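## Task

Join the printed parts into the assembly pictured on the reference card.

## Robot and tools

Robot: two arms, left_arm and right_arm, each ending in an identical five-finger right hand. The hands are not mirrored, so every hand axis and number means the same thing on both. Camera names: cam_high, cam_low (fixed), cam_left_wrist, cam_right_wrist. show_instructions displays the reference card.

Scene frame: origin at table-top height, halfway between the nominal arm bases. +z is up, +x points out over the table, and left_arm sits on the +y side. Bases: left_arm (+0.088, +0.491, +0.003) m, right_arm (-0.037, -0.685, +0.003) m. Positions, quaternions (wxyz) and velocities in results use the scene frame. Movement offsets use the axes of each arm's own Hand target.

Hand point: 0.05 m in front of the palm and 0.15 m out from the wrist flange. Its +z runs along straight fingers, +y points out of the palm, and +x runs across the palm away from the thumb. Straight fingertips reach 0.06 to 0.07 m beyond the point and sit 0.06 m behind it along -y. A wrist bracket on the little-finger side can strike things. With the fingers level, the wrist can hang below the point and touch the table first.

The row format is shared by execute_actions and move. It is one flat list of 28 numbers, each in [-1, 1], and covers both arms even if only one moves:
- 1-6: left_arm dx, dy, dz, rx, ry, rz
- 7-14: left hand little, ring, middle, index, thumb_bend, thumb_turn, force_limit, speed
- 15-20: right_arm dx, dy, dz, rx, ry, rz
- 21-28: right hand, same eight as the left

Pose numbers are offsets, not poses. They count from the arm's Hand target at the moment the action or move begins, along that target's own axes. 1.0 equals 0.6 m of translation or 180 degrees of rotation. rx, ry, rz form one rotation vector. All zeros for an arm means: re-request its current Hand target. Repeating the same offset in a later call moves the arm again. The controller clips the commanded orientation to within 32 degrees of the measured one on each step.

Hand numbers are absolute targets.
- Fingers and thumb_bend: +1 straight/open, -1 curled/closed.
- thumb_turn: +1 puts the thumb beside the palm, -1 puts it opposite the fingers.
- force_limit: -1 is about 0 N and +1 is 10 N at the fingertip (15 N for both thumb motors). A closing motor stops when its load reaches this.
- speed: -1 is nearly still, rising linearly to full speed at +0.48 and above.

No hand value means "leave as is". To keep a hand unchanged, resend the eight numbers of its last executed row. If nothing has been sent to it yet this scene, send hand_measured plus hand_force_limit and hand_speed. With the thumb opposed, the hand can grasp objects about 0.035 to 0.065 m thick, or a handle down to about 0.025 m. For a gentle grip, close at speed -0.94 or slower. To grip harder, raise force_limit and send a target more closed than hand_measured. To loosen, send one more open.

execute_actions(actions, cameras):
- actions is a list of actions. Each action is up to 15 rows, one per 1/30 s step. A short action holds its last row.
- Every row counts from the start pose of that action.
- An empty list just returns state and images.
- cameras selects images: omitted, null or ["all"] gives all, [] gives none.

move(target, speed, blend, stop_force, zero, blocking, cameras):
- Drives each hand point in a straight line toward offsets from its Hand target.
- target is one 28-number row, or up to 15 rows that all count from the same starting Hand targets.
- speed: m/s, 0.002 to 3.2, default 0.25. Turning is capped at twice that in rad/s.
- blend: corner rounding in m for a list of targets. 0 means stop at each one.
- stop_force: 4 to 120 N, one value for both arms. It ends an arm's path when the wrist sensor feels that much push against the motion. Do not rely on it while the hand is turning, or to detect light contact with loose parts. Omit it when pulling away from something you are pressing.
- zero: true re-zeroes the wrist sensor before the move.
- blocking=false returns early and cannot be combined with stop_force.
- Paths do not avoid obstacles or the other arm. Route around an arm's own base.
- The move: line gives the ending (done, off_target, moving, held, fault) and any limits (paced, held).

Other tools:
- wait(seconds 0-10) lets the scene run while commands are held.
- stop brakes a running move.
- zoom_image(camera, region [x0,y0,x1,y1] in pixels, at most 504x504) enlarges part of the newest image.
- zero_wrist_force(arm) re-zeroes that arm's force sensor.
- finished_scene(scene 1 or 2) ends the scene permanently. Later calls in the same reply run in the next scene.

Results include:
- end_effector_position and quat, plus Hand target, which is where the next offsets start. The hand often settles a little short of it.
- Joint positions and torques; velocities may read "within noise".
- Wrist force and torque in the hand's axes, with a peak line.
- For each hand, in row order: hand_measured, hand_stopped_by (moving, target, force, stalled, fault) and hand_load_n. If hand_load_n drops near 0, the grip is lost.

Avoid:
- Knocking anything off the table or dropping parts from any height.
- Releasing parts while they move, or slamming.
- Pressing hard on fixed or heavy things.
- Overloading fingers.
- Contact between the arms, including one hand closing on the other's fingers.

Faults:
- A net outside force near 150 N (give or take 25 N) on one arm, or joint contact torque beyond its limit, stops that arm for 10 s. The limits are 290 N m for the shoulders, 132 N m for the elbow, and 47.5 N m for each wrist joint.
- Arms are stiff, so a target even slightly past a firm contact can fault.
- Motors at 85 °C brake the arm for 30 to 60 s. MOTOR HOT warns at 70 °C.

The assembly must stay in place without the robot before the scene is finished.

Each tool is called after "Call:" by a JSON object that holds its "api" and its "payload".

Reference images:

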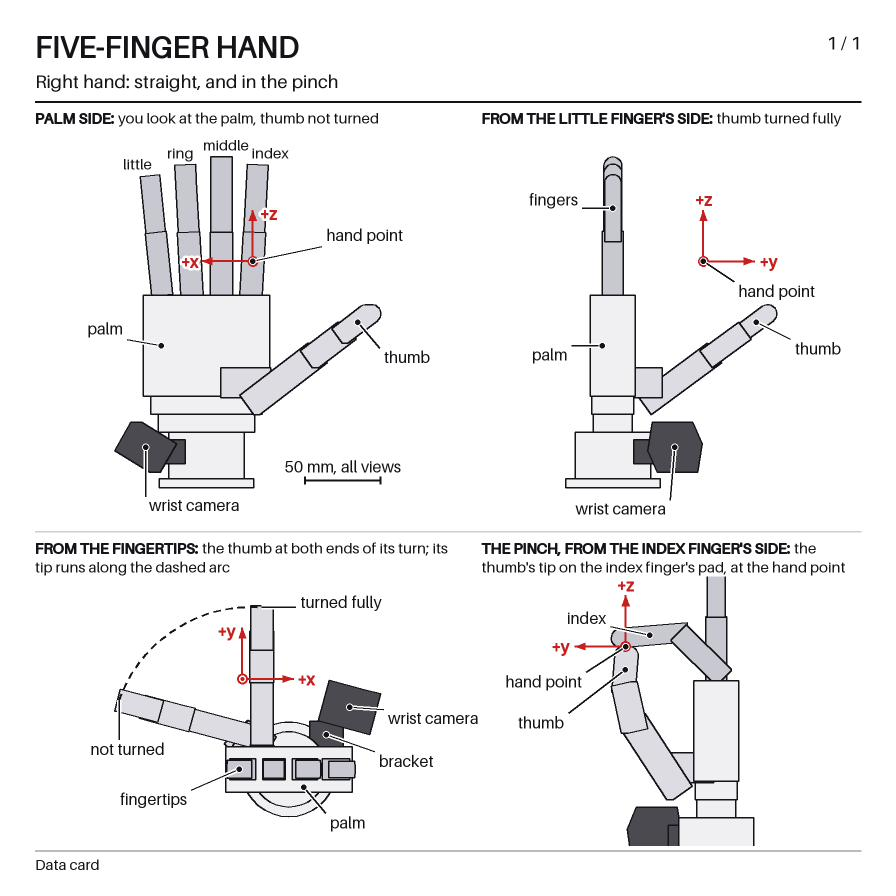

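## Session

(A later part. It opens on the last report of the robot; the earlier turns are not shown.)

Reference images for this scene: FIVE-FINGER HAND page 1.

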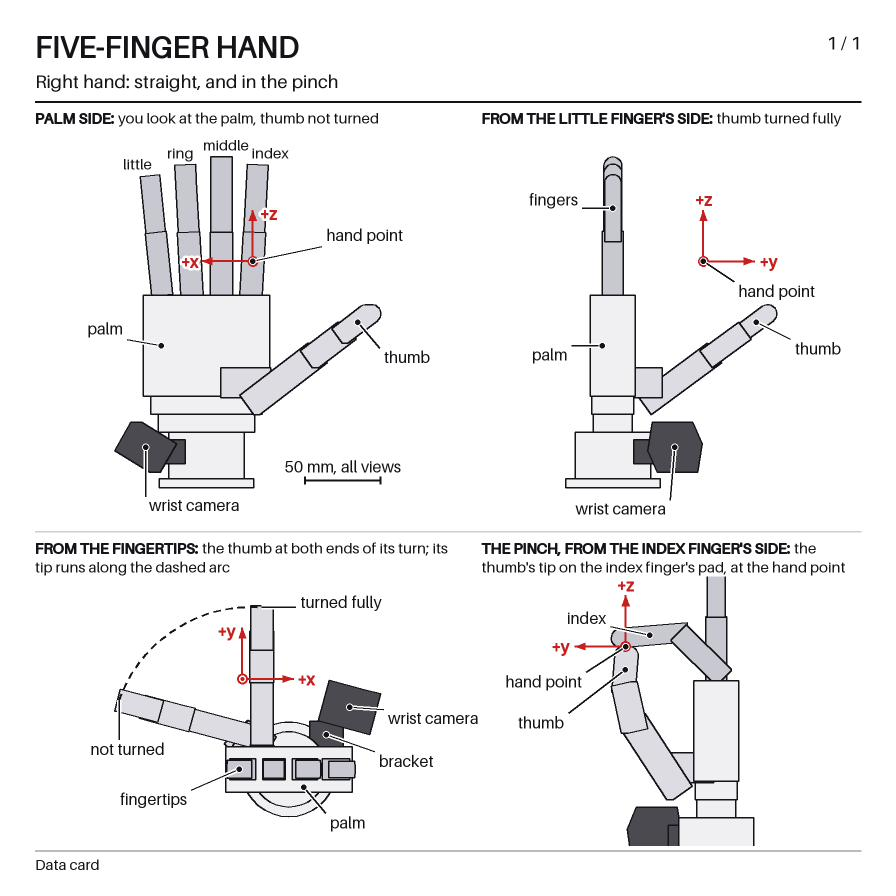

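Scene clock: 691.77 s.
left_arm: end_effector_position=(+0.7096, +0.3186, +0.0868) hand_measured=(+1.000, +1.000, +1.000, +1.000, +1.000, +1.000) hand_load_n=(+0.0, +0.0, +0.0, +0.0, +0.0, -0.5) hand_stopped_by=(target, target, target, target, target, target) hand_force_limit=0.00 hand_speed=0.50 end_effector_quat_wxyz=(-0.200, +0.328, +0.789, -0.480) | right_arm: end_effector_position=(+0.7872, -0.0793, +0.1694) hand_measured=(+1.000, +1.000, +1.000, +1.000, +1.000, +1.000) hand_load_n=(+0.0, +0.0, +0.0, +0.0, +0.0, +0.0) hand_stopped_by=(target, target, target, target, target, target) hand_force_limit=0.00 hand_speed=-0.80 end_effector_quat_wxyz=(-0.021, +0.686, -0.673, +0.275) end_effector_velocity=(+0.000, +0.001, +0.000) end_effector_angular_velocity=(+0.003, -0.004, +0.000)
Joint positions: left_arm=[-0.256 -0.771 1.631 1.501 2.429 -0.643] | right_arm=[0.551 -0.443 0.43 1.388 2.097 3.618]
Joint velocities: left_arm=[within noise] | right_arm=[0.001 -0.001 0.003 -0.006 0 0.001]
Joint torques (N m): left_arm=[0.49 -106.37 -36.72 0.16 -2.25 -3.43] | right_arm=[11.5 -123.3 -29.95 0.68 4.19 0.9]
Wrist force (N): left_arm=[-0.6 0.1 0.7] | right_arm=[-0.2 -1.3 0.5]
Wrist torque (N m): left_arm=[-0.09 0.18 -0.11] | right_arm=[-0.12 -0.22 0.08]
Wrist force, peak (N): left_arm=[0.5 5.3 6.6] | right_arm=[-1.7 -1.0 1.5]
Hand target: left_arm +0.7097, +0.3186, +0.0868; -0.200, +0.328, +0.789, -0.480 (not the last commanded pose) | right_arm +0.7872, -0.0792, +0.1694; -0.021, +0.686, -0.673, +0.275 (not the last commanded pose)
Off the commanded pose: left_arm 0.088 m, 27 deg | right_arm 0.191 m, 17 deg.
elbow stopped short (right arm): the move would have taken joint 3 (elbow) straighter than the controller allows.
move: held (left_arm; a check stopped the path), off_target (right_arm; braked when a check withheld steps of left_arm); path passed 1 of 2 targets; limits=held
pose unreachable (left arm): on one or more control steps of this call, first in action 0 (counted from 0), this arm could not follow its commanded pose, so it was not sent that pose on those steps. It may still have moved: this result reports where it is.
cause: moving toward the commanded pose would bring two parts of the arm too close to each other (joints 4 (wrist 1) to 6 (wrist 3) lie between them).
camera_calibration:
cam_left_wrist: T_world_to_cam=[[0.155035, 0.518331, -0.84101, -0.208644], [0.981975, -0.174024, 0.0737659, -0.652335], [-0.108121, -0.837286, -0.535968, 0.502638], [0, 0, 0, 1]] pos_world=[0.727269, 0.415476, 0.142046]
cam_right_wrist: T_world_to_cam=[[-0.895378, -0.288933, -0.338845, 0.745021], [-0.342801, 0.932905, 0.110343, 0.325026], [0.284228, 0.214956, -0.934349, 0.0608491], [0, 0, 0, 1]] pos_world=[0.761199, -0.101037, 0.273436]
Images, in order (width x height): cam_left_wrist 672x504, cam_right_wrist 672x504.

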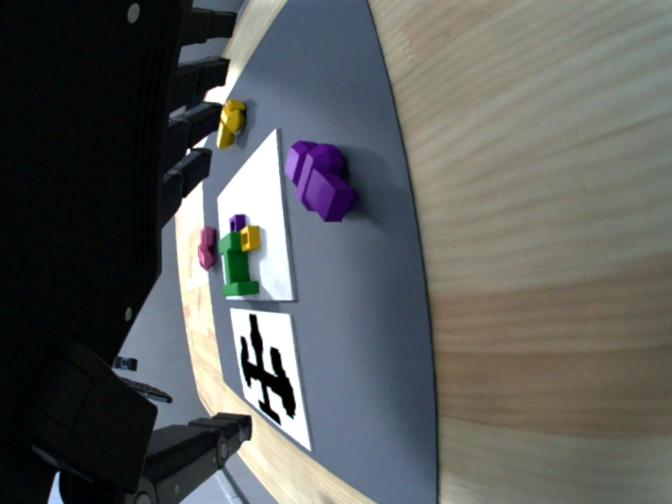

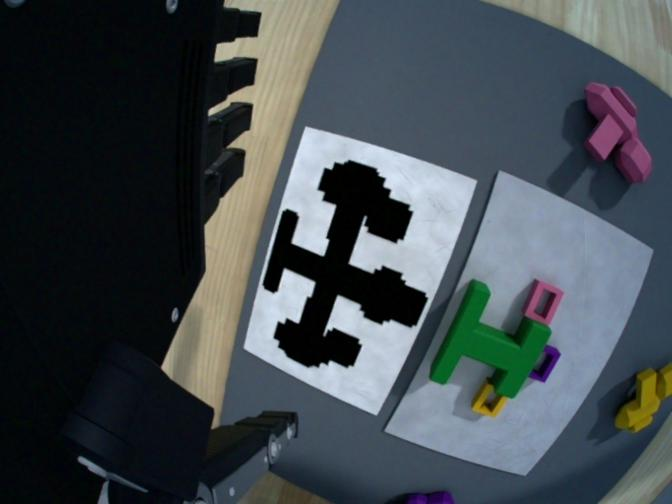

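Call:
{"api": "move", "payload": {"target": [-0.0288, -0.1377, 0.182, -0.0119, -0.4241, -0.2311, 1, 1, 0.55, 0.55, 0.6, -1, 0, 0, 0.1, 0.05, 0, 0, 0, 0, 1, 1, 1, 1, 1, 1, 0, -0.8], "speed": 0.3, "cameras": ["cam_left_wrist"]}}

Call:
{"api": "zoom_image", "payload": {"camera": "cam_left_wrist", "region": [300, 130, 500, 330]}}

Scene clock: 725.80 s.
left_arm: end_effector_position=(+0.6260, +0.2113, +0.1099) hand_measured=(+1.000, +1.000, +0.550, +0.550, +0.600, -1.000) hand_load_n=(+0.0, +0.0, +0.0, +0.0, +0.0, +0.0) hand_stopped_by=(target, target, target, target, target, target) hand_force_limit=0.00 hand_speed=0.00 end_effector_quat_wxyz=(+0.179, -0.308, +0.809, -0.467) | right_arm: end_effector_position=(+0.7565, -0.1382, +0.1784) hand_measured=(+1.000, +1.000, +1.000, +1.000, +1.000, +1.000) hand_load_n=(+0.0, +0.0, +0.0, +0.0, +0.0, +0.0) hand_stopped_by=(target, target, target, target, target, target) hand_force_limit=0.00 hand_speed=-0.80 end_effector_quat_wxyz=(-0.021, +0.686, -0.673, +0.275)
Joint positions: left_arm=[-0.833 -1.54 2.308 -0.246 1.593 -3.126] | right_arm=[0.514 -0.628 0.766 1.216 2.09 3.577]
Joint torques (N m): left_arm=[-13.7 -27.71 -44.01 -1.24 -3.92 -2.93] | right_arm=[11.6 -90.32 -41.76 5.22 -1.82 1.38]
Wrist force (N): left_arm=[-0.1 0.0 0.1] | right_arm=[-0.6 -1.2 1.2]
Wrist torque (N m): left_arm=[0.00 0.12 -0.26] | right_arm=[-0.15 -0.09 0.31]
Wrist force, peak (N): left_arm=[-1.1 0.6 0.3] | right_arm=[-0.3 -1.5 1.7]
Hand target: left_arm +0.6261, +0.2112, +0.1099; +0.179, -0.308, +0.809, -0.467 | right_arm +0.7564, -0.1381, +0.1784; -0.021, +0.686, -0.673, +0.275
Off the commanded pose: left_arm 0.000 m, 0 deg | right_arm 0.000 m, 0 deg.
move: done
camera_calibration:
cam_left_wrist: T_world_to_cam=[[-0.532366, 0.211379, -0.819698, 0.372219], [0.228887, 0.968197, 0.101018, -0.363483], [0.814983, -0.133839, -0.563817, -0.307301], [0, 0, 0, 1]] pos_world=[0.531798, 0.232115, 0.168564]
Images, in order (width x height): cam_left_wrist 672x504.

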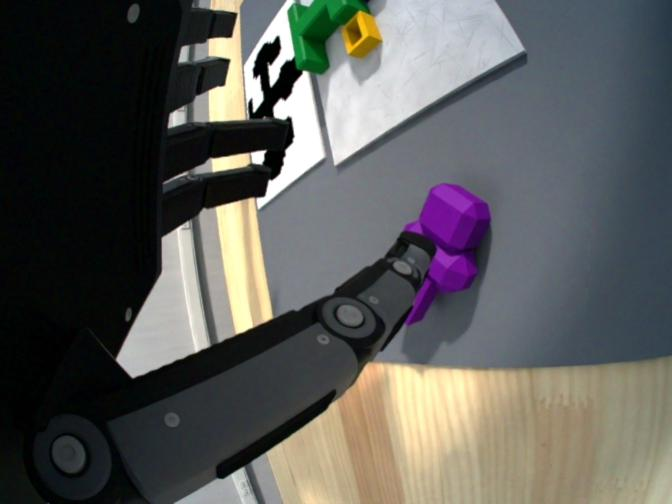

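Scaled by 2.520 from the camera's 672x504 image, which has a finer 960x720 frame.

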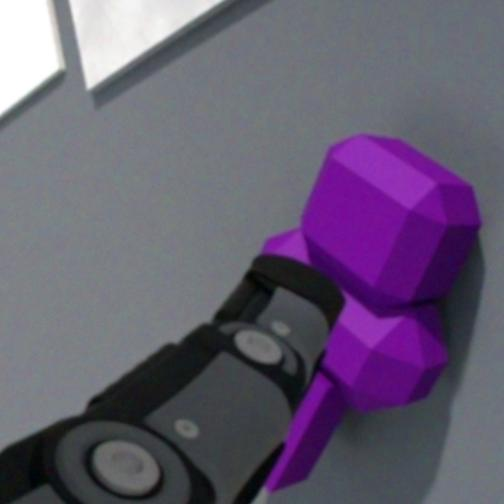

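Call:
{"api": "move", "payload": {"target": [[-0.0142, 0.064, 0.0286, 0, 0, 0, 1, 1, 0.55, 0.55, 0.6, -1, 0, 0, 0, 0, 0, 0, 0, 0, 1, 1, 1, 1, 1, 1, 0, -0.8], [-0.0142, 0.128, 0.0652, 0, 0, 0, 1, 1, 0.55, 0.55, 0.6, -1, 0, 0, 0, 0, 0, 0, 0, 0, 1, 1, 1, 1, 1, 1, 0, -0.8]], "speed": 0.06, "stop_force": 10, "cameras": ["cam_left_wrist", "cam_low"]}}

Call:
{"api": "zoom_image", "payload": {"camera": "cam_left_wrist", "region": [200, 100, 450, 330]}}

Scene clock: 768.70 s.
left_arm: end_effector_position=(+0.6297, +0.2203, +0.0239) hand_measured=(+1.000, +1.000, +0.550, +0.550, +0.600, -1.000) hand_load_n=(+0.0, +0.0, +0.0, +0.0, +0.0, +0.0) hand_stopped_by=(target, target, target, target, target, target) hand_force_limit=0.00 hand_speed=0.00 end_effector_quat_wxyz=(+0.179, -0.308, +0.809, -0.467) | right_arm: end_effector_position=(+0.7564, -0.1381, +0.1784) hand_measured=(+1.000, +1.000, +1.000, +1.000, +1.000, +1.000) hand_load_n=(+0.0, +0.0, +0.0, +0.0, +0.0, +0.0) hand_stopped_by=(target, target, target, target, target, target) hand_force_limit=0.00 hand_speed=-0.80 end_effector_quat_wxyz=(-0.021, +0.686, -0.673, +0.275)
Joint positions: left_arm=[-0.809 -1.39 2.367 -0.454 1.614 -3.114] | right_arm=[0.515 -0.628 0.766 1.216 2.09 3.577]
Joint torques (N m): left_arm=[10.42 -57 -36.06 -1.2 3.44 -0.33] | right_arm=[13.24 -90.64 -43.46 4.87 2.97 1.26]
Wrist force (N): left_arm=[-0.1 0.1 0.2] | right_arm=[-0.2 -1.3 1.1]
Wrist torque (N m): left_arm=[-0.02 0.11 -0.26] | right_arm=[-0.15 -0.15 0.33]
Wrist force, peak (N): left_arm=[-0.2 -1.3 -0.1] | right_arm=[-0.3 -1.3 1.8]
Hand target: left_arm +0.6297, +0.2203, +0.0239; +0.179, -0.308, +0.809, -0.467 | right_arm +0.7564, -0.1381, +0.1784; -0.021, +0.686, -0.673, +0.275
Off the commanded pose: left_arm 0.000 m, 0 deg | right_arm 0.000 m, 0 deg.
move: done
camera_calibration:
cam_left_wrist: T_world_to_cam=[[-0.532428, 0.211198, -0.819705, 0.301816], [0.228704, 0.968251, 0.10092, -0.36424], [0.814994, -0.133738, -0.563826, -0.357548], [0, 0, 0, 1]] pos_world=[0.535398, 0.241115, 0.0825642]
Images, in order (width x height): cam_low 896x504, cam_left_wrist 672x504.

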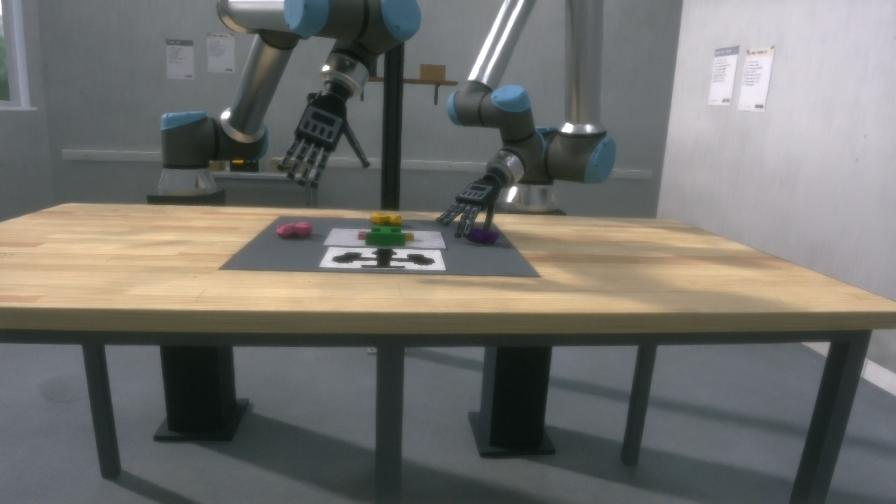

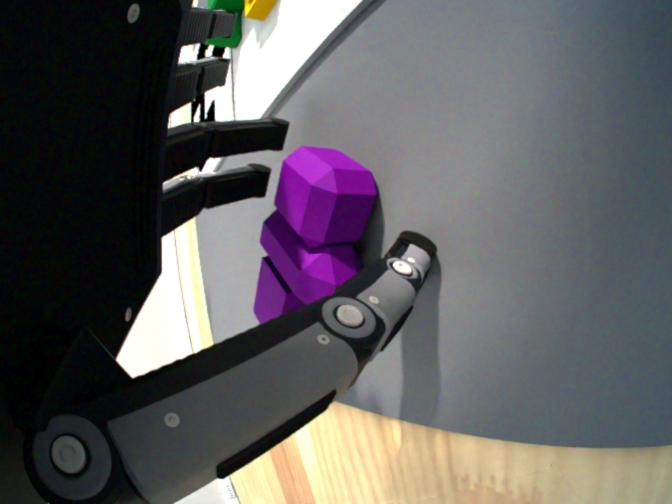

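Scaled by 2.016 from the camera's 672x504 image, which has a finer 960x720 frame.

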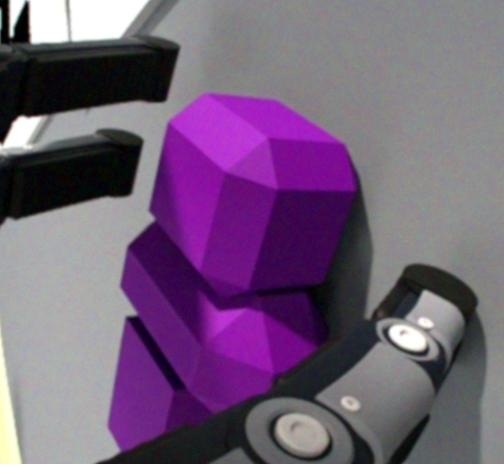

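Call:
{"api": "move", "payload": {"target": [0, 0, 0, 0, 0, 0, 1, 1, -0.5, -0.5, -0.3, -1, 0, -0.93, 0, 0, 0, 0, 0, 0, 1, 1, 1, 1, 1, 1, 0, -0.8], "cameras": ["cam_left_wrist"]}}

Call:
{"api": "zoom_image", "payload": {"camera": "cam_left_wrist", "region": [200, 100, 450, 330]}}

Scene clock: 784.93 s.
left_arm: end_effector_position=(+0.6297, +0.2203, +0.0239) hand_measured=(+1.000, +1.000, +0.088, +0.198, +0.394, -1.000) hand_load_n=(+0.0, +0.0, +6.5, +7.5, +10.5, -1.0) hand_stopped_by=(target, target, force, force, force, target) hand_force_limit=0.00 hand_speed=-0.93 end_effector_quat_wxyz=(+0.179, -0.308, +0.809, -0.467) | right_arm: end_effector_position=(+0.7564, -0.1381, +0.1784) hand_measured=(+1.000, +1.000, +1.000, +1.000, +1.000, +1.000) hand_load_n=(+0.0, -0.5, +0.0, +0.0, +0.0, +0.0) hand_stopped_by=(target, target, target, target, target, target) hand_force_limit=0.00 hand_speed=-0.80 end_effector_quat_wxyz=(-0.021, +0.686, -0.673, +0.275)
Joint positions: left_arm=[-0.809 -1.39 2.367 -0.454 1.614 -3.114] | right_arm=[0.515 -0.628 0.766 1.216 2.09 3.577]
Joint torques (N m): left_arm=[9.04 -56.26 -34.81 -2.71 3.32 2.77] | right_arm=[12.67 -89.82 -43.37 4.34 2.73 1.34]
Wrist force (N): left_arm=[-0.2 -1.0 -0.2] | right_arm=[-0.4 -0.8 1.4]
Wrist torque (N m): left_arm=[-0.03 0.13 -0.27] | right_arm=[-0.11 -0.14 0.34]
Wrist force, peak (N): left_arm=[-0.2 -1.0 -0.2] | right_arm=[-0.3 -1.2 1.8]
Hand target: left_arm +0.6297, +0.2203, +0.0239; +0.179, -0.308, +0.809, -0.467 | right_arm +0.7564, -0.1381, +0.1784; -0.021, +0.686, -0.673, +0.275
Off the commanded pose: left_arm 0.000 m, 0 deg | right_arm 0.000 m, 0 deg.
move: done
camera_calibration:
cam_left_wrist: T_world_to_cam=[[-0.532428, 0.211198, -0.819705, 0.301816], [0.228704, 0.968251, 0.10092, -0.36424], [0.814994, -0.133738, -0.563826, -0.357548], [0, 0, 0, 1]] pos_world=[0.535398, 0.241115, 0.0825642]
Images, in order (width x height): cam_left_wrist 672x504.

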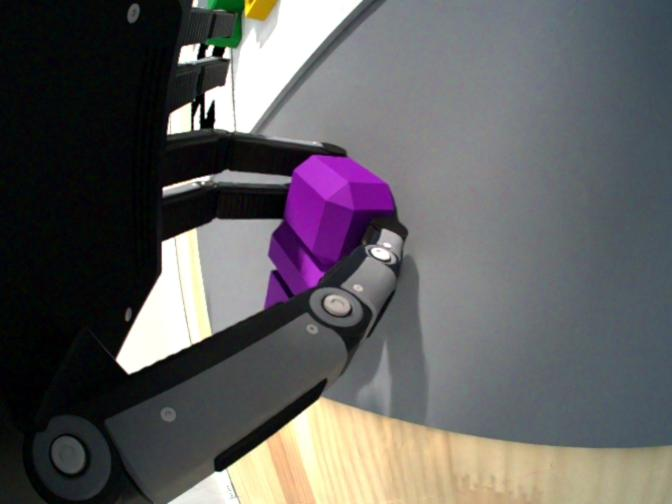

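Scaled by 2.016 from the camera's 672x504 image, which has a finer 960x720 frame.

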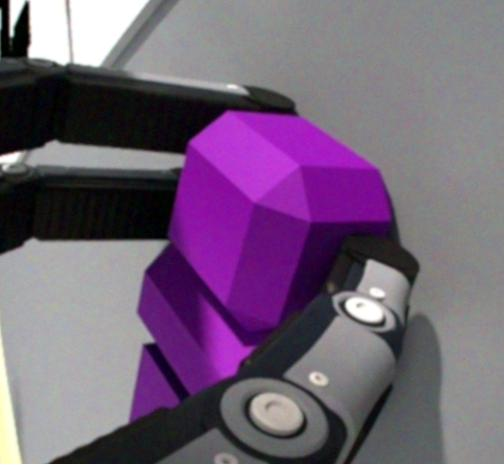

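Call:
{"api": "move", "payload": {"target": [0, -0.1155, -0.0667, 0, 0, 0, 1, 1, -0.5, -0.5, -0.3, -1, 0, -0.93, 0, 0, 0, 0, 0, 0, 1, 1, 1, 1, 1, 1, 0, -0.8], "speed": 0.08, "cameras": ["cam_left_wrist", "cam_low"]}}

Call:
{"api": "zoom_image", "payload": {"camera": "cam_left_wrist", "region": [200, 100, 450, 330]}}

Call:
{"api": "zoom_image", "payload": {"camera": "cam_low", "region": [430, 130, 560, 240]}}

Scene clock: 790.00 s.
left_arm: end_effector_position=(+0.6295, +0.2202, +0.1040) hand_measured=(+1.000, +1.000, +0.088, +0.198, +0.394, -1.000) hand_load_n=(+0.0, +0.0, +7.0, +7.5, +10.5, -1.0) hand_stopped_by=(target, target, force, force, force, target) hand_force_limit=0.00 hand_speed=-0.93 end_effector_quat_wxyz=(+0.179, -0.308, +0.809, -0.467) | right_arm: end_effector_position=(+0.7564, -0.1381, +0.1784) hand_measured=(+1.000, +1.000, +1.000, +1.000, +1.000, +1.000) hand_load_n=(+0.0, +0.0, +0.0, +0.0, +0.0, +0.0) hand_stopped_by=(target, target, target, target, target, target) hand_force_limit=0.00 hand_speed=-0.80 end_effector_quat_wxyz=(-0.021, +0.686, -0.673, +0.275)
Joint positions: left_arm=[-0.809 -1.531 2.313 -0.26 1.613 -3.114] | right_arm=[0.515 -0.628 0.766 1.216 2.09 3.577]
Joint torques (N m): left_arm=[-11.32 -36.53 -18.82 -0.26 -2.89 -2.84] | right_arm=[13.45 -91.36 -42.62 4.21 2.74 1.27]
Wrist force (N): left_arm=[-0.1 0.1 -0.3] | right_arm=[-0.2 -0.8 1.4]
Wrist torque (N m): left_arm=[0.02 0.13 -0.26] | right_arm=[-0.11 -0.16 0.34]
Wrist force, peak (N): left_arm=[-0.3 1.2 0.7] | right_arm=[-0.1 -1.2 1.8]
Hand target: left_arm +0.6295, +0.2203, +0.1039; +0.179, -0.308, +0.809, -0.467 | right_arm +0.7564, -0.1381, +0.1784; -0.021, +0.686, -0.673, +0.275
Off the commanded pose: left_arm 0.000 m, 0 deg | right_arm 0.000 m, 0 deg.
move: done
camera_calibration:
cam_left_wrist: T_world_to_cam=[[-0.532253, 0.211086, -0.819847, 0.367399], [0.228703, 0.968261, 0.100822, -0.37219], [0.815108, -0.133839, -0.563636, -0.312385], [0, 0, 0, 1]] pos_world=[0.535298, 0.241015, 0.162664]
Images, in order (width x height): cam_low 896x504, cam_left_wrist 672x504.

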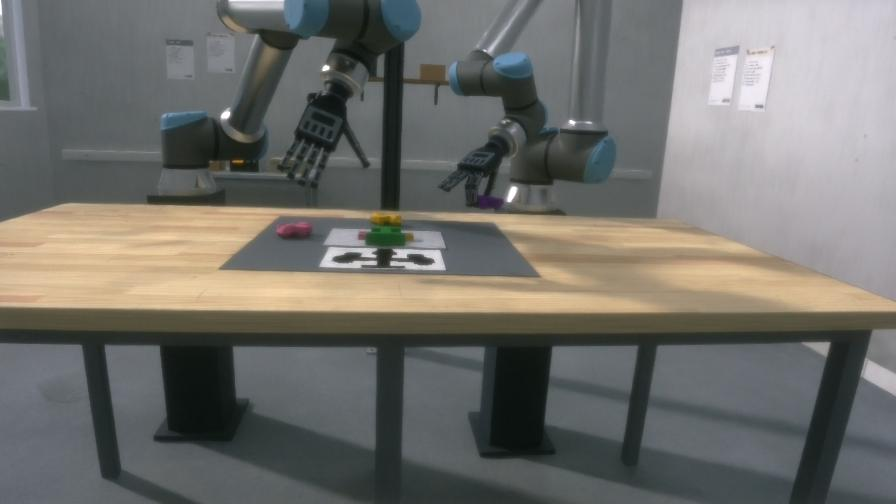

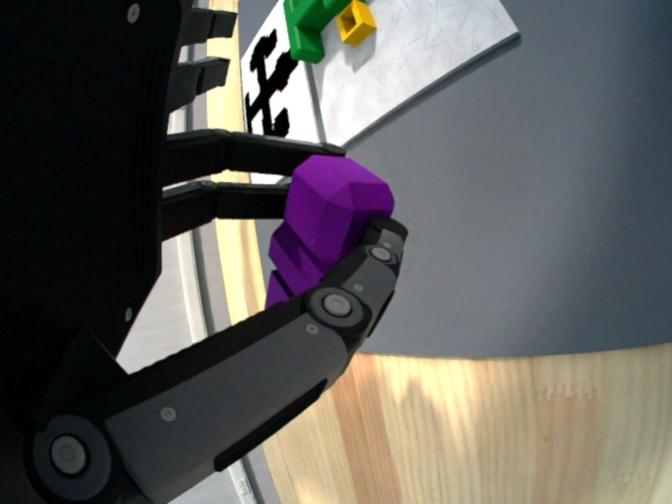

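Scaled by 2.016 from the camera's 672x504 image, which has a finer 960x720 frame.

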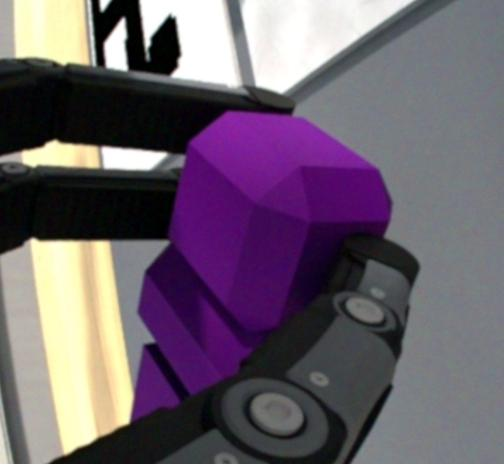

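Scaled by 3.877 from the camera's 896x504 image, which has a finer 1280x720 frame.

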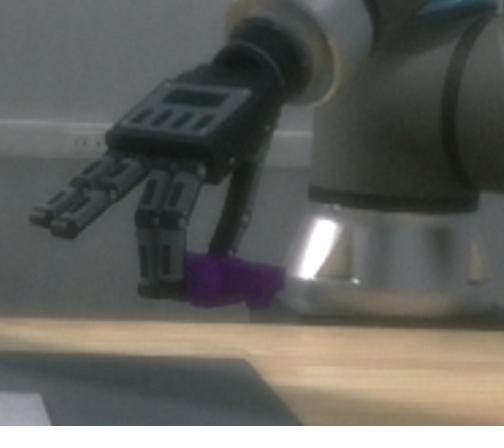

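Call:
{"api": "move", "payload": {"target": [0.3202, -0.0985, 0.2005, 0, 0.2006, 0.1158, 1, 1, -0.5, -0.5, -0.3, -1, 0, -0.93, 0, 0, 0, 0, 0, 0, 1, 1, 1, 1, 1, 1, 0, -0.8], "speed": 0.15, "cameras": ["cam_left_wrist", "cam_low", "cam_right_wrist", "cam_high"]}}

Call:
{"api": "zoom_image", "payload": {"camera": "cam_right_wrist", "region": [400, 180, 672, 460]}}

Call:
{"api": "zoom_image", "payload": {"camera": "cam_left_wrist", "region": [200, 100, 450, 330]}}

Scene clock: 818.17 s.
left_arm: end_effector_position=(+0.5752, -0.0075, +0.0947) hand_measured=(+1.000, +1.000, +0.088, +0.198, +0.394, -1.000) hand_load_n=(+0.0, +0.0, +7.0, +7.0, +10.5, -1.0) hand_stopped_by=(target, target, force, force, force, target) hand_force_limit=0.00 hand_speed=-0.93 end_effector_quat_wxyz=(+0.001, +0.000, +0.866, -0.500) | right_arm: end_effector_position=(+0.7564, -0.1381, +0.1784) hand_measured=(+1.000, +1.000, +1.000, +1.000, +1.000, +1.000) hand_load_n=(+0.0, +0.0, +0.0, +0.0, +0.0, +0.0) hand_stopped_by=(target, target, target, target, target, target) hand_force_limit=0.00 hand_speed=-0.80 end_effector_quat_wxyz=(-0.021, +0.686, -0.673, +0.275)
Joint positions: left_arm=[-0.921 -1.285 2.047 -0.129 2.134 -2.765] | right_arm=[0.515 -0.628 0.766 1.216 2.09 3.577]
Joint torques (N m): left_arm=[7.49 -58.61 -24.19 -1.9 0.17 -1.34] | right_arm=[10.36 -90.1 -42.26 3.97 2.83 1.15]
Wrist force (N): left_arm=[0.1 0.3 0.2] | right_arm=[-0.2 -0.5 1.3]
Wrist torque (N m): left_arm=[-0.02 0.10 -0.09] | right_arm=[-0.06 -0.16 0.35]
Wrist force, peak (N): left_arm=[-1.0 0.6 -0.7] | right_arm=[-0.5 -1.7 1.4]
Hand target: left_arm +0.5752, -0.0074, +0.0947; +0.001, +0.000, +0.866, -0.500 | right_arm +0.7564, -0.1381, +0.1784; -0.021, +0.686, -0.673, +0.275
Off the commanded pose: left_arm 0.000 m, 0 deg | right_arm 0.000 m, 0 deg.
move: done
camera_calibration:
cam_left_wrist: T_world_to_cam=[[-0.256945, 0.513419, -0.818767, 0.222615], [0.814745, 0.57074, 0.102207, -0.4786], [0.519778, -0.640825, -0.564955, -0.137569], [0, 0, 0, 1]] pos_world=[0.518642, 0.0707031, 0.153465]
cam_right_wrist: T_world_to_cam=[[-0.895284, -0.289011, -0.339026, 0.703446], [-0.342894, 0.932883, 0.110238, 0.368517], [0.284411, 0.214945, -0.934296, 0.0905226], [0, 0, 0, 1]] pos_world=[0.730401, -0.159937, 0.282436]

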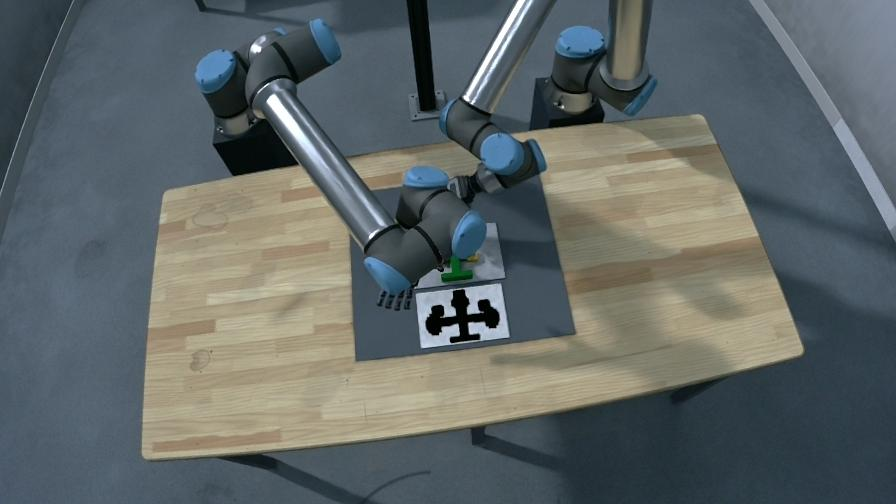

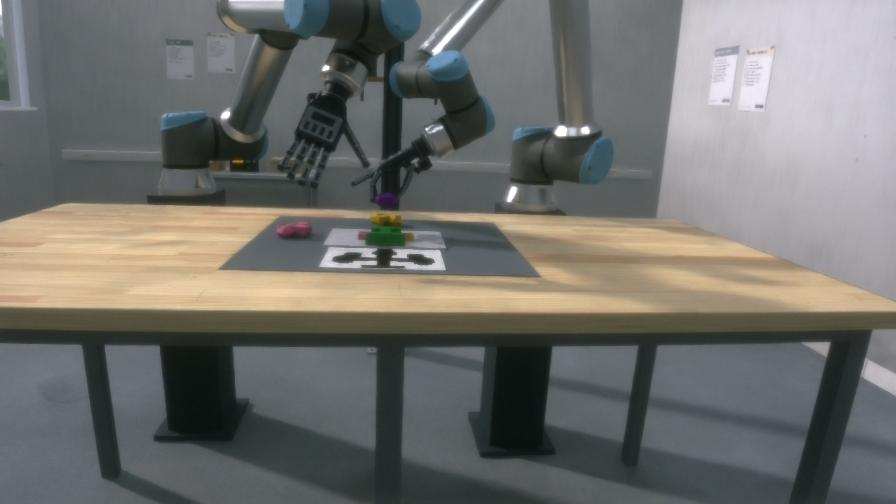

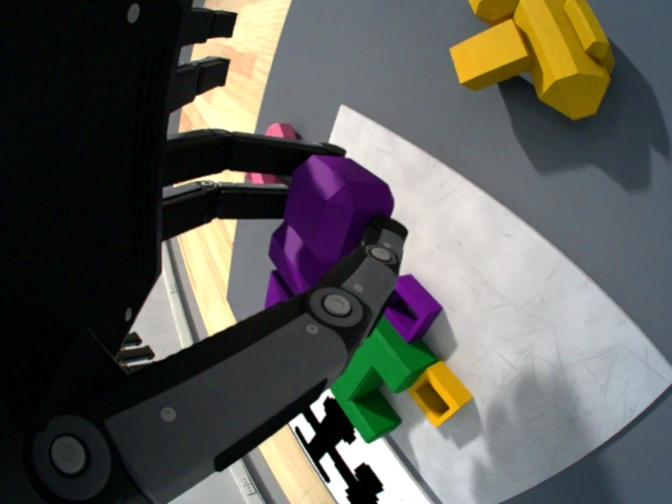

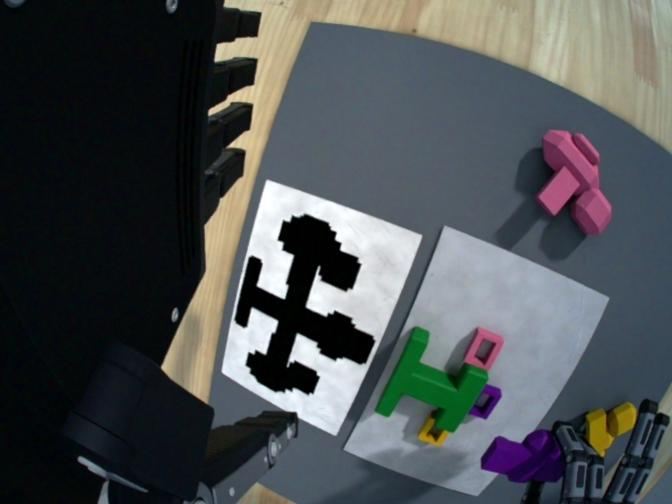

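Scaled by 1.800 from the camera's 672x504 image, which has a finer 960x720 frame.

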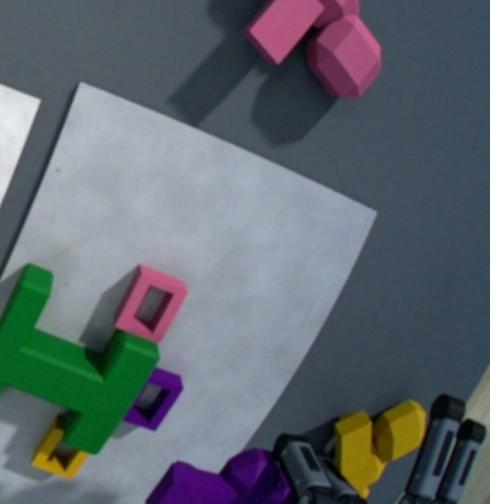

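Scaled by 2.016 from the camera's 672x504 image, which has a finer 960x720 frame.

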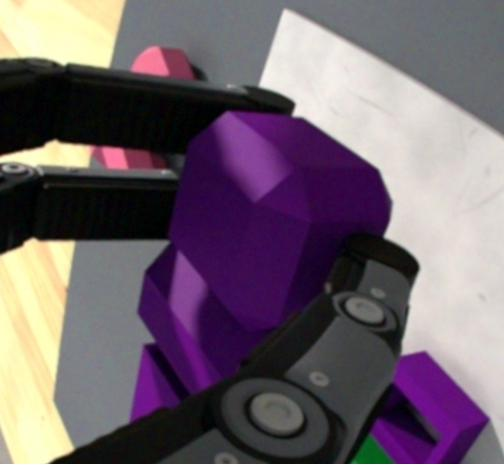

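Call:
{"api": "move", "payload": {"target": [0, 0, 0, 0, 0, 0, 1, 1, -0.5, -0.5, -0.3, -1, 0, -0.93, -0.1323, 0.1545, -0.0753, -0.2092, -0.0116, -0.0483, 1, 1, 1, 1, 1, 1, 0, -0.8], "speed": 0.15, "cameras": ["cam_left_wrist", "cam_right_wrist", "cam_low"]}}

Call:
{"api": "zoom_image", "payload": {"camera": "cam_right_wrist", "region": [230, 130, 480, 380]}}

Scene clock: 851.43 s.
left_arm: end_effector_position=(+0.5752, -0.0074, +0.0947) hand_measured=(+1.000, +1.000, +0.088, +0.198, +0.394, -1.000) hand_load_n=(+0.0, +0.0, +7.0, +7.0, +10.5, -1.0) hand_stopped_by=(target, target, force, force, force, target) hand_force_limit=0.00 hand_speed=-0.93 end_effector_quat_wxyz=(+0.001, +0.000, +0.866, -0.500) | right_arm: end_effector_position=(+0.6581, -0.0570, +0.1520) hand_measured=(+1.000, +1.000, +1.000, +1.000, +1.000, +1.000) hand_load_n=(+0.0, +0.0, +0.0, +0.0, +0.0, +0.0) hand_stopped_by=(target, target, target, target, target, target) hand_force_limit=0.00 hand_speed=-0.80 end_effector_quat_wxyz=(+0.210, +0.709, -0.672, +0.032)
Joint positions: left_arm=[-0.921 -1.285 2.047 -0.129 2.134 -2.765] | right_arm=[0.539 -0.227 0.188 2.002 1.743 3.659]
Joint torques (N m): left_arm=[7.31 -72.69 -18.84 -2.47 1.45 1.16] | right_arm=[-1.19 -114.63 -31.01 4.32 2.68 0.96]
Wrist force (N): left_arm=[0.3 0.3 0.0] | right_arm=[0.1 -2.0 0.1]
Wrist torque (N m): left_arm=[0.00 0.08 -0.07] | right_arm=[-0.07 -0.20 0.40]
Wrist force, peak (N): left_arm=[-0.3 0.3 0.4] | right_arm=[-0.6 -2.2 0.7]
Hand target: left_arm +0.5752, -0.0074, +0.0947; +0.001, +0.000, +0.866, -0.500 | right_arm +0.6581, -0.0571, +0.1520; +0.210, +0.709, -0.672, +0.032
Off the commanded pose: left_arm 0.000 m, 0 deg | right_arm 0.000 m, 0 deg.
move: done
camera_calibration:
cam_left_wrist: T_world_to_cam=[[-0.256835, 0.513362, -0.818838, 0.222573], [0.814783, 0.570683, 0.102221, -0.478617], [0.519773, -0.640921, -0.56485, -0.137577], [0, 0, 0, 1]] pos_world=[0.518642, 0.0707028, 0.153466]
cam_right_wrist: T_world_to_cam=[[-0.93271, -0.207165, 0.295185, 0.562843], [-0.122334, 0.951757, 0.281413, 0.0919235], [-0.339244, 0.226365, -0.913057, 0.484209], [0, 0, 0, 1]] pos_world=[0.70048, -0.0804954, 0.250099]
Images, in order (width x height): cam_low 896x504, cam_left_wrist 672x504, cam_right_wrist 672x504.

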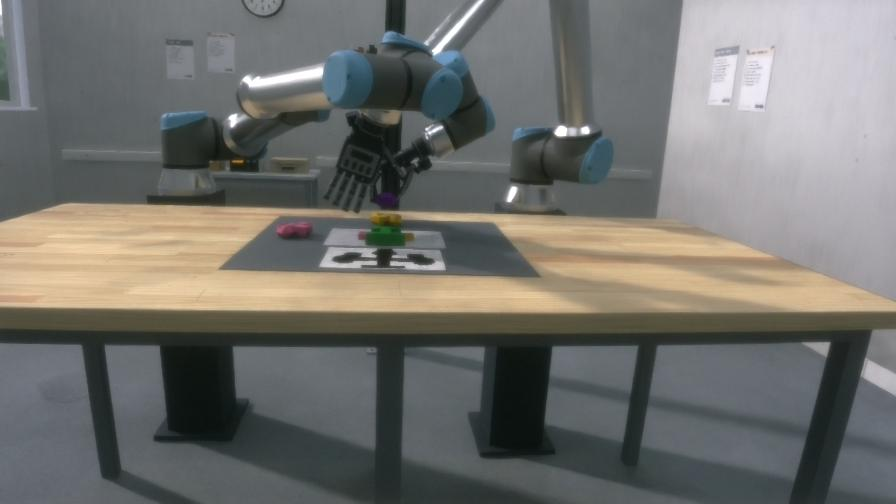

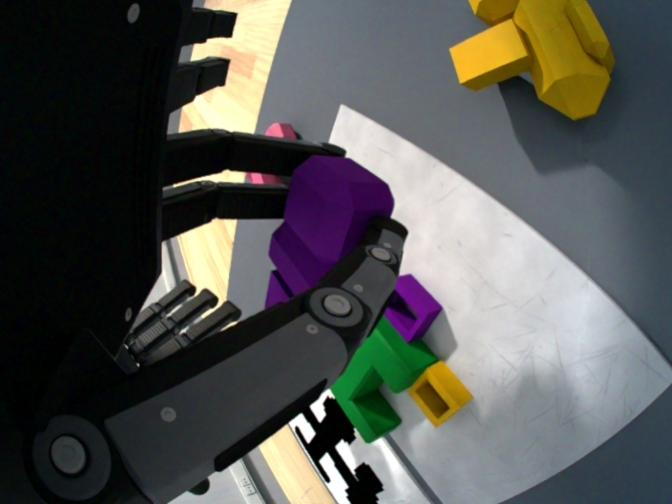

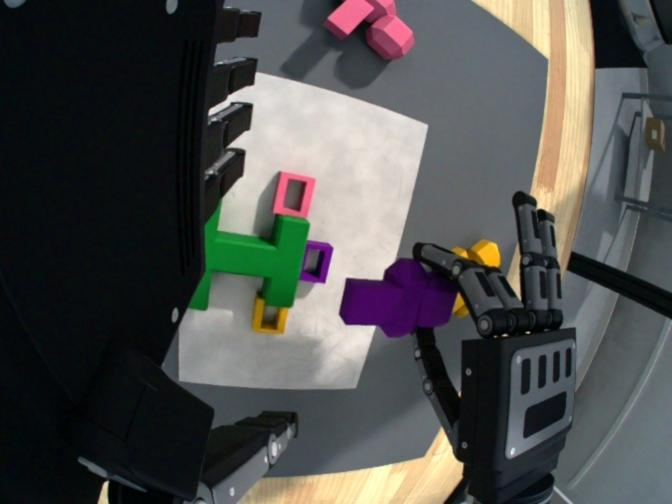

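Scaled by 2.016 from the camera's 672x504 image, which has a finer 960x720 frame.

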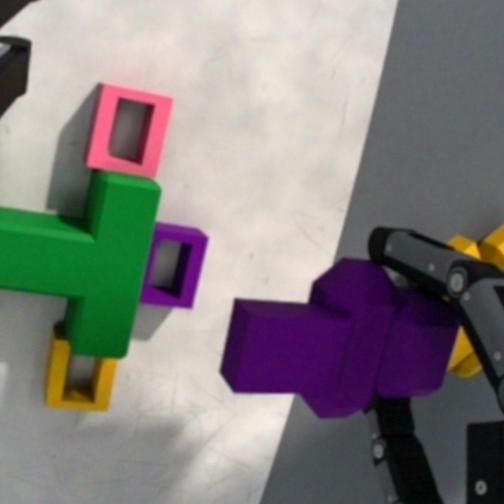

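Call:
{"api": "zoom_image", "payload": {"camera": "cam_right_wrist", "region": [330, 240, 470, 350]}}

Call:
{"api": "zoom_image", "payload": {"camera": "cam_right_wrist", "region": [245, 160, 345, 345]}}

Scaled by 3.600 from the camera's 672x504 image, which has a finer 960x720 frame.

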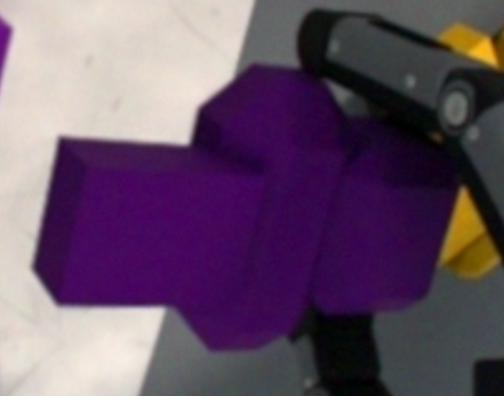

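Scaled by 2.724 from the camera's 672x504 image, which has a finer 960x720 frame.

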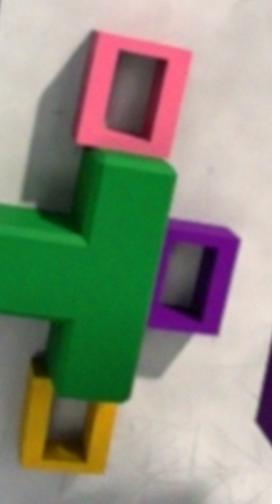

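Call:
{"api": "move", "payload": {"target": [[0, 0, 0, 0, 0, 0, 1, 1, -0.5, -0.5, -0.3, -1, 0, -0.93, 0.4717, -0.0232, -0.0153, 0.5074, -0.2631, -0.238, 1, 1, 1, 1, 1, 1, 0, -0.8], [0, 0, 0, 0, 0.01636, 0.00944, 1, 1, -0.5, -0.5, -0.3, -1, 0, -0.93, 0.131, 0.014, 0.1812, 0.5074, -0.2631, -0.238, 1, 1, 1, 1, 1, 1, 0, -0.8]], "speed": [0.3, 0.15], "cameras": ["cam_left_wrist", "cam_right_wrist", "cam_low"]}}

Call:
{"api": "zoom_image", "payload": {"camera": "cam_right_wrist", "region": [200, 150, 450, 400]}}

Scene clock: 907.03 s.
left_arm: end_effector_position=(+0.5753, -0.0075, +0.0946) hand_measured=(+1.000, +1.000, +0.088, +0.198, +0.394, -1.000) hand_load_n=(+0.0, +0.0, +7.0, +7.0, +10.5, -1.0) hand_stopped_by=(target, target, force, force, force, target) hand_force_limit=0.00 hand_speed=-0.93 end_effector_quat_wxyz=(-0.013, +0.026, +0.866, -0.499) | right_arm: end_effector_position=(+0.6316, -0.1681, +0.0809) hand_measured=(+1.000, +1.000, +1.000, +1.000, +1.000, +1.000) hand_load_n=(+0.0, +0.0, +0.0, +0.0, +0.0, -0.5) hand_stopped_by=(target, target, target, target, target, target) hand_force_limit=0.00 hand_speed=-0.80 end_effector_quat_wxyz=(-0.588, +0.766, -0.206, +0.157)
Joint positions: left_arm=[-0.901 -1.265 2.024 -0.093 2.197 -2.707] | right_arm=[0.198 -1.112 1.923 -0.425 0.758 2.855]
Joint torques (N m): left_arm=[-7.83 -67.12 -26.2 -2.27 -2.95 -3.15] | right_arm=[6.1 -59.69 -33.65 -1.81 -3.39 -1.86]
Wrist force (N): left_arm=[-0.3 0.2 0.1] | right_arm=[-0.6 -0.6 0.3]
Wrist torque (N m): left_arm=[-0.02 0.17 -0.26] | right_arm=[-0.17 -0.08 0.08]
Wrist force, peak (N): left_arm=[-0.1 0.2 0.6] | right_arm=[0.1 -2.6 0.6]
Hand target: left_arm +0.5752, -0.0074, +0.0947; -0.013, +0.026, +0.866, -0.500 | right_arm +0.6316, -0.1680, +0.0809; -0.588, +0.766, -0.205, +0.157
Off the commanded pose: left_arm 0.000 m, 0 deg | right_arm 0.000 m, 0 deg.
move: done
camera_calibration:
cam_left_wrist: T_world_to_cam=[[-0.226043, 0.527848, -0.818707, 0.204931], [0.847225, 0.521312, 0.102191, -0.497719], [0.480743, -0.67053, -0.565045, -0.115346], [0, 0, 0, 1]] pos_world=[0.523456, 0.0739516, 0.153465]
cam_right_wrist: T_world_to_cam=[[0.0600659, -0.301688, -0.951513, -0.00602206], [-0.995011, -0.0941664, -0.0329554, 0.615226], [-0.0796583, 0.948745, -0.305839, 0.343784], [0, 0, 0, 1]] pos_world=[0.639903, -0.270046, 0.119687]
Images, in order (width x height): cam_low 896x504, cam_left_wrist 672x504, cam_right_wrist 672x504.

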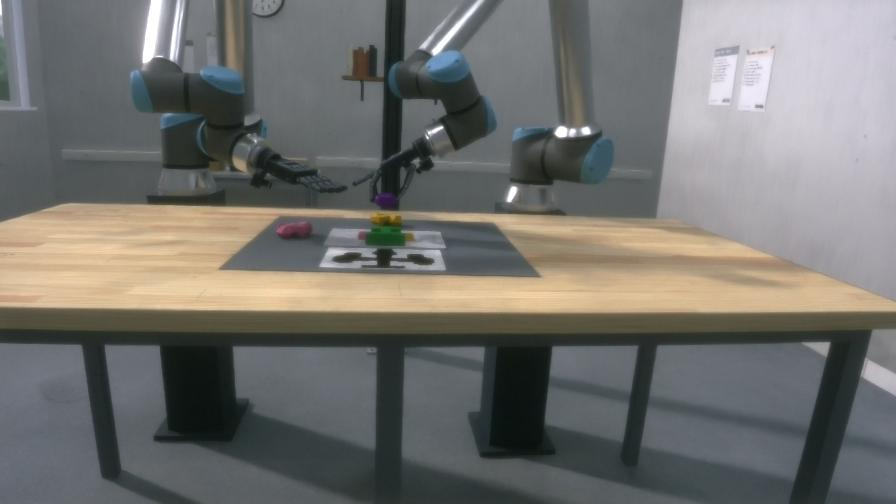

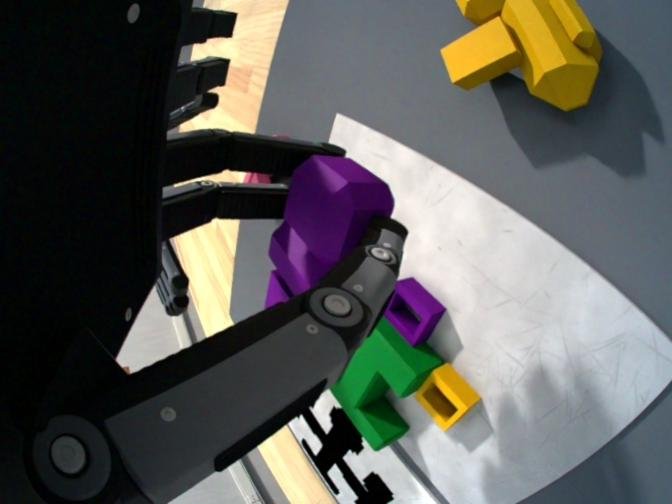

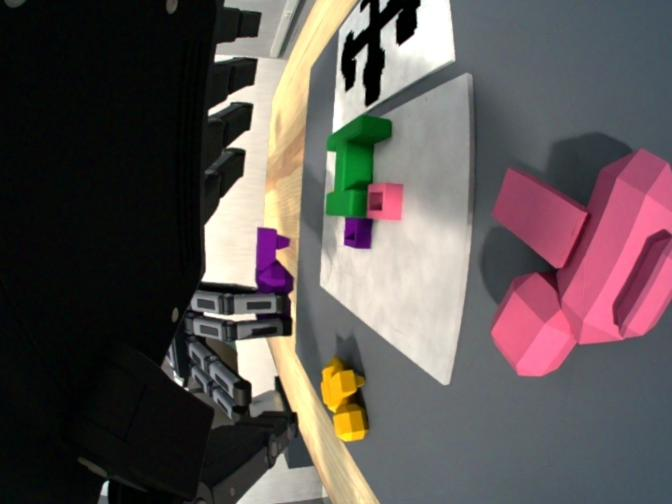

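Scaled by 2.016 from the camera's 672x504 image, which has a finer 960x720 frame.

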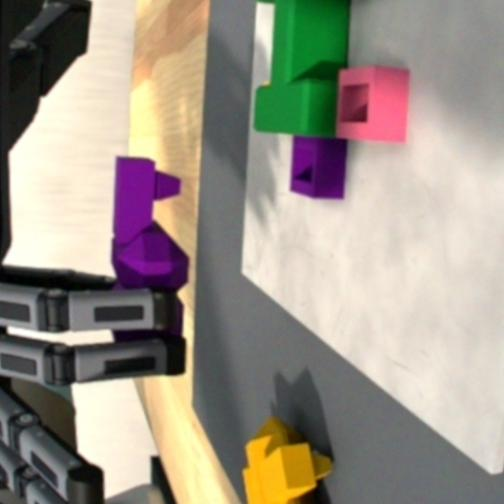

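Call:
{"api": "zoom_image", "payload": {"camera": "cam_right_wrist", "region": [245, 215, 305, 300]}}

Call:
{"api": "zoom_image", "payload": {"camera": "cam_right_wrist", "region": [310, 350, 390, 450]}}

Call:
{"api": "zoom_image", "payload": {"camera": "cam_right_wrist", "region": [315, 170, 415, 260]}}

Call:
{"api": "zoom_image", "payload": {"camera": "cam_right_wrist", "region": [480, 130, 672, 390]}}

Scaled by 5.929 from the camera's 672x504 image, which has a finer 960x720 frame.

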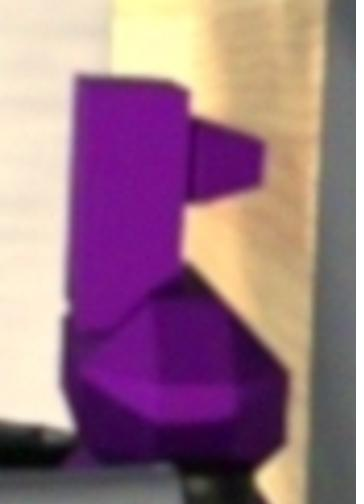

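Scaled by 5.040 from the camera's 672x504 image, which has a finer 960x720 frame.

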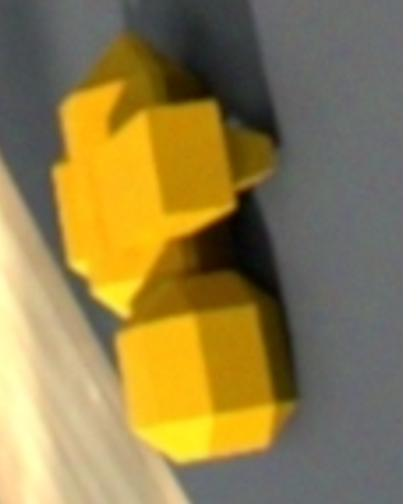

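Scaled by 5.040 from the camera's 672x504 image, which has a finer 960x720 frame.

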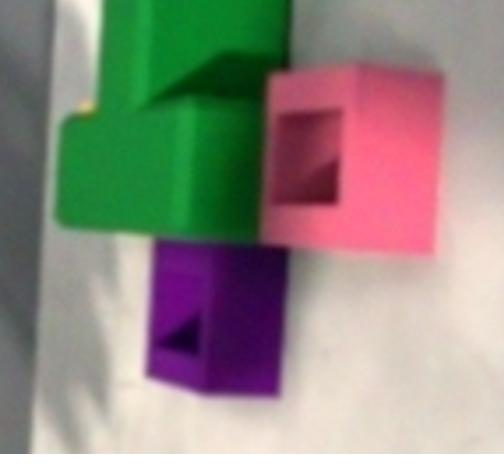

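Scaled by 1.938 from the camera's 672x504 image, which has a finer 960x720 frame.

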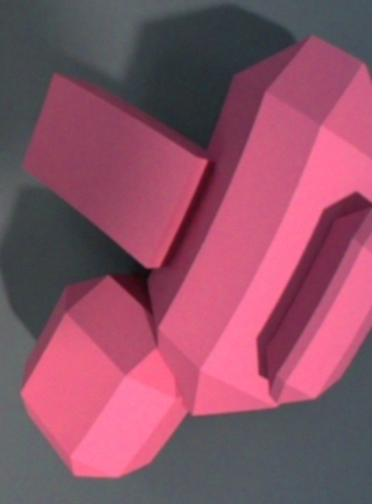

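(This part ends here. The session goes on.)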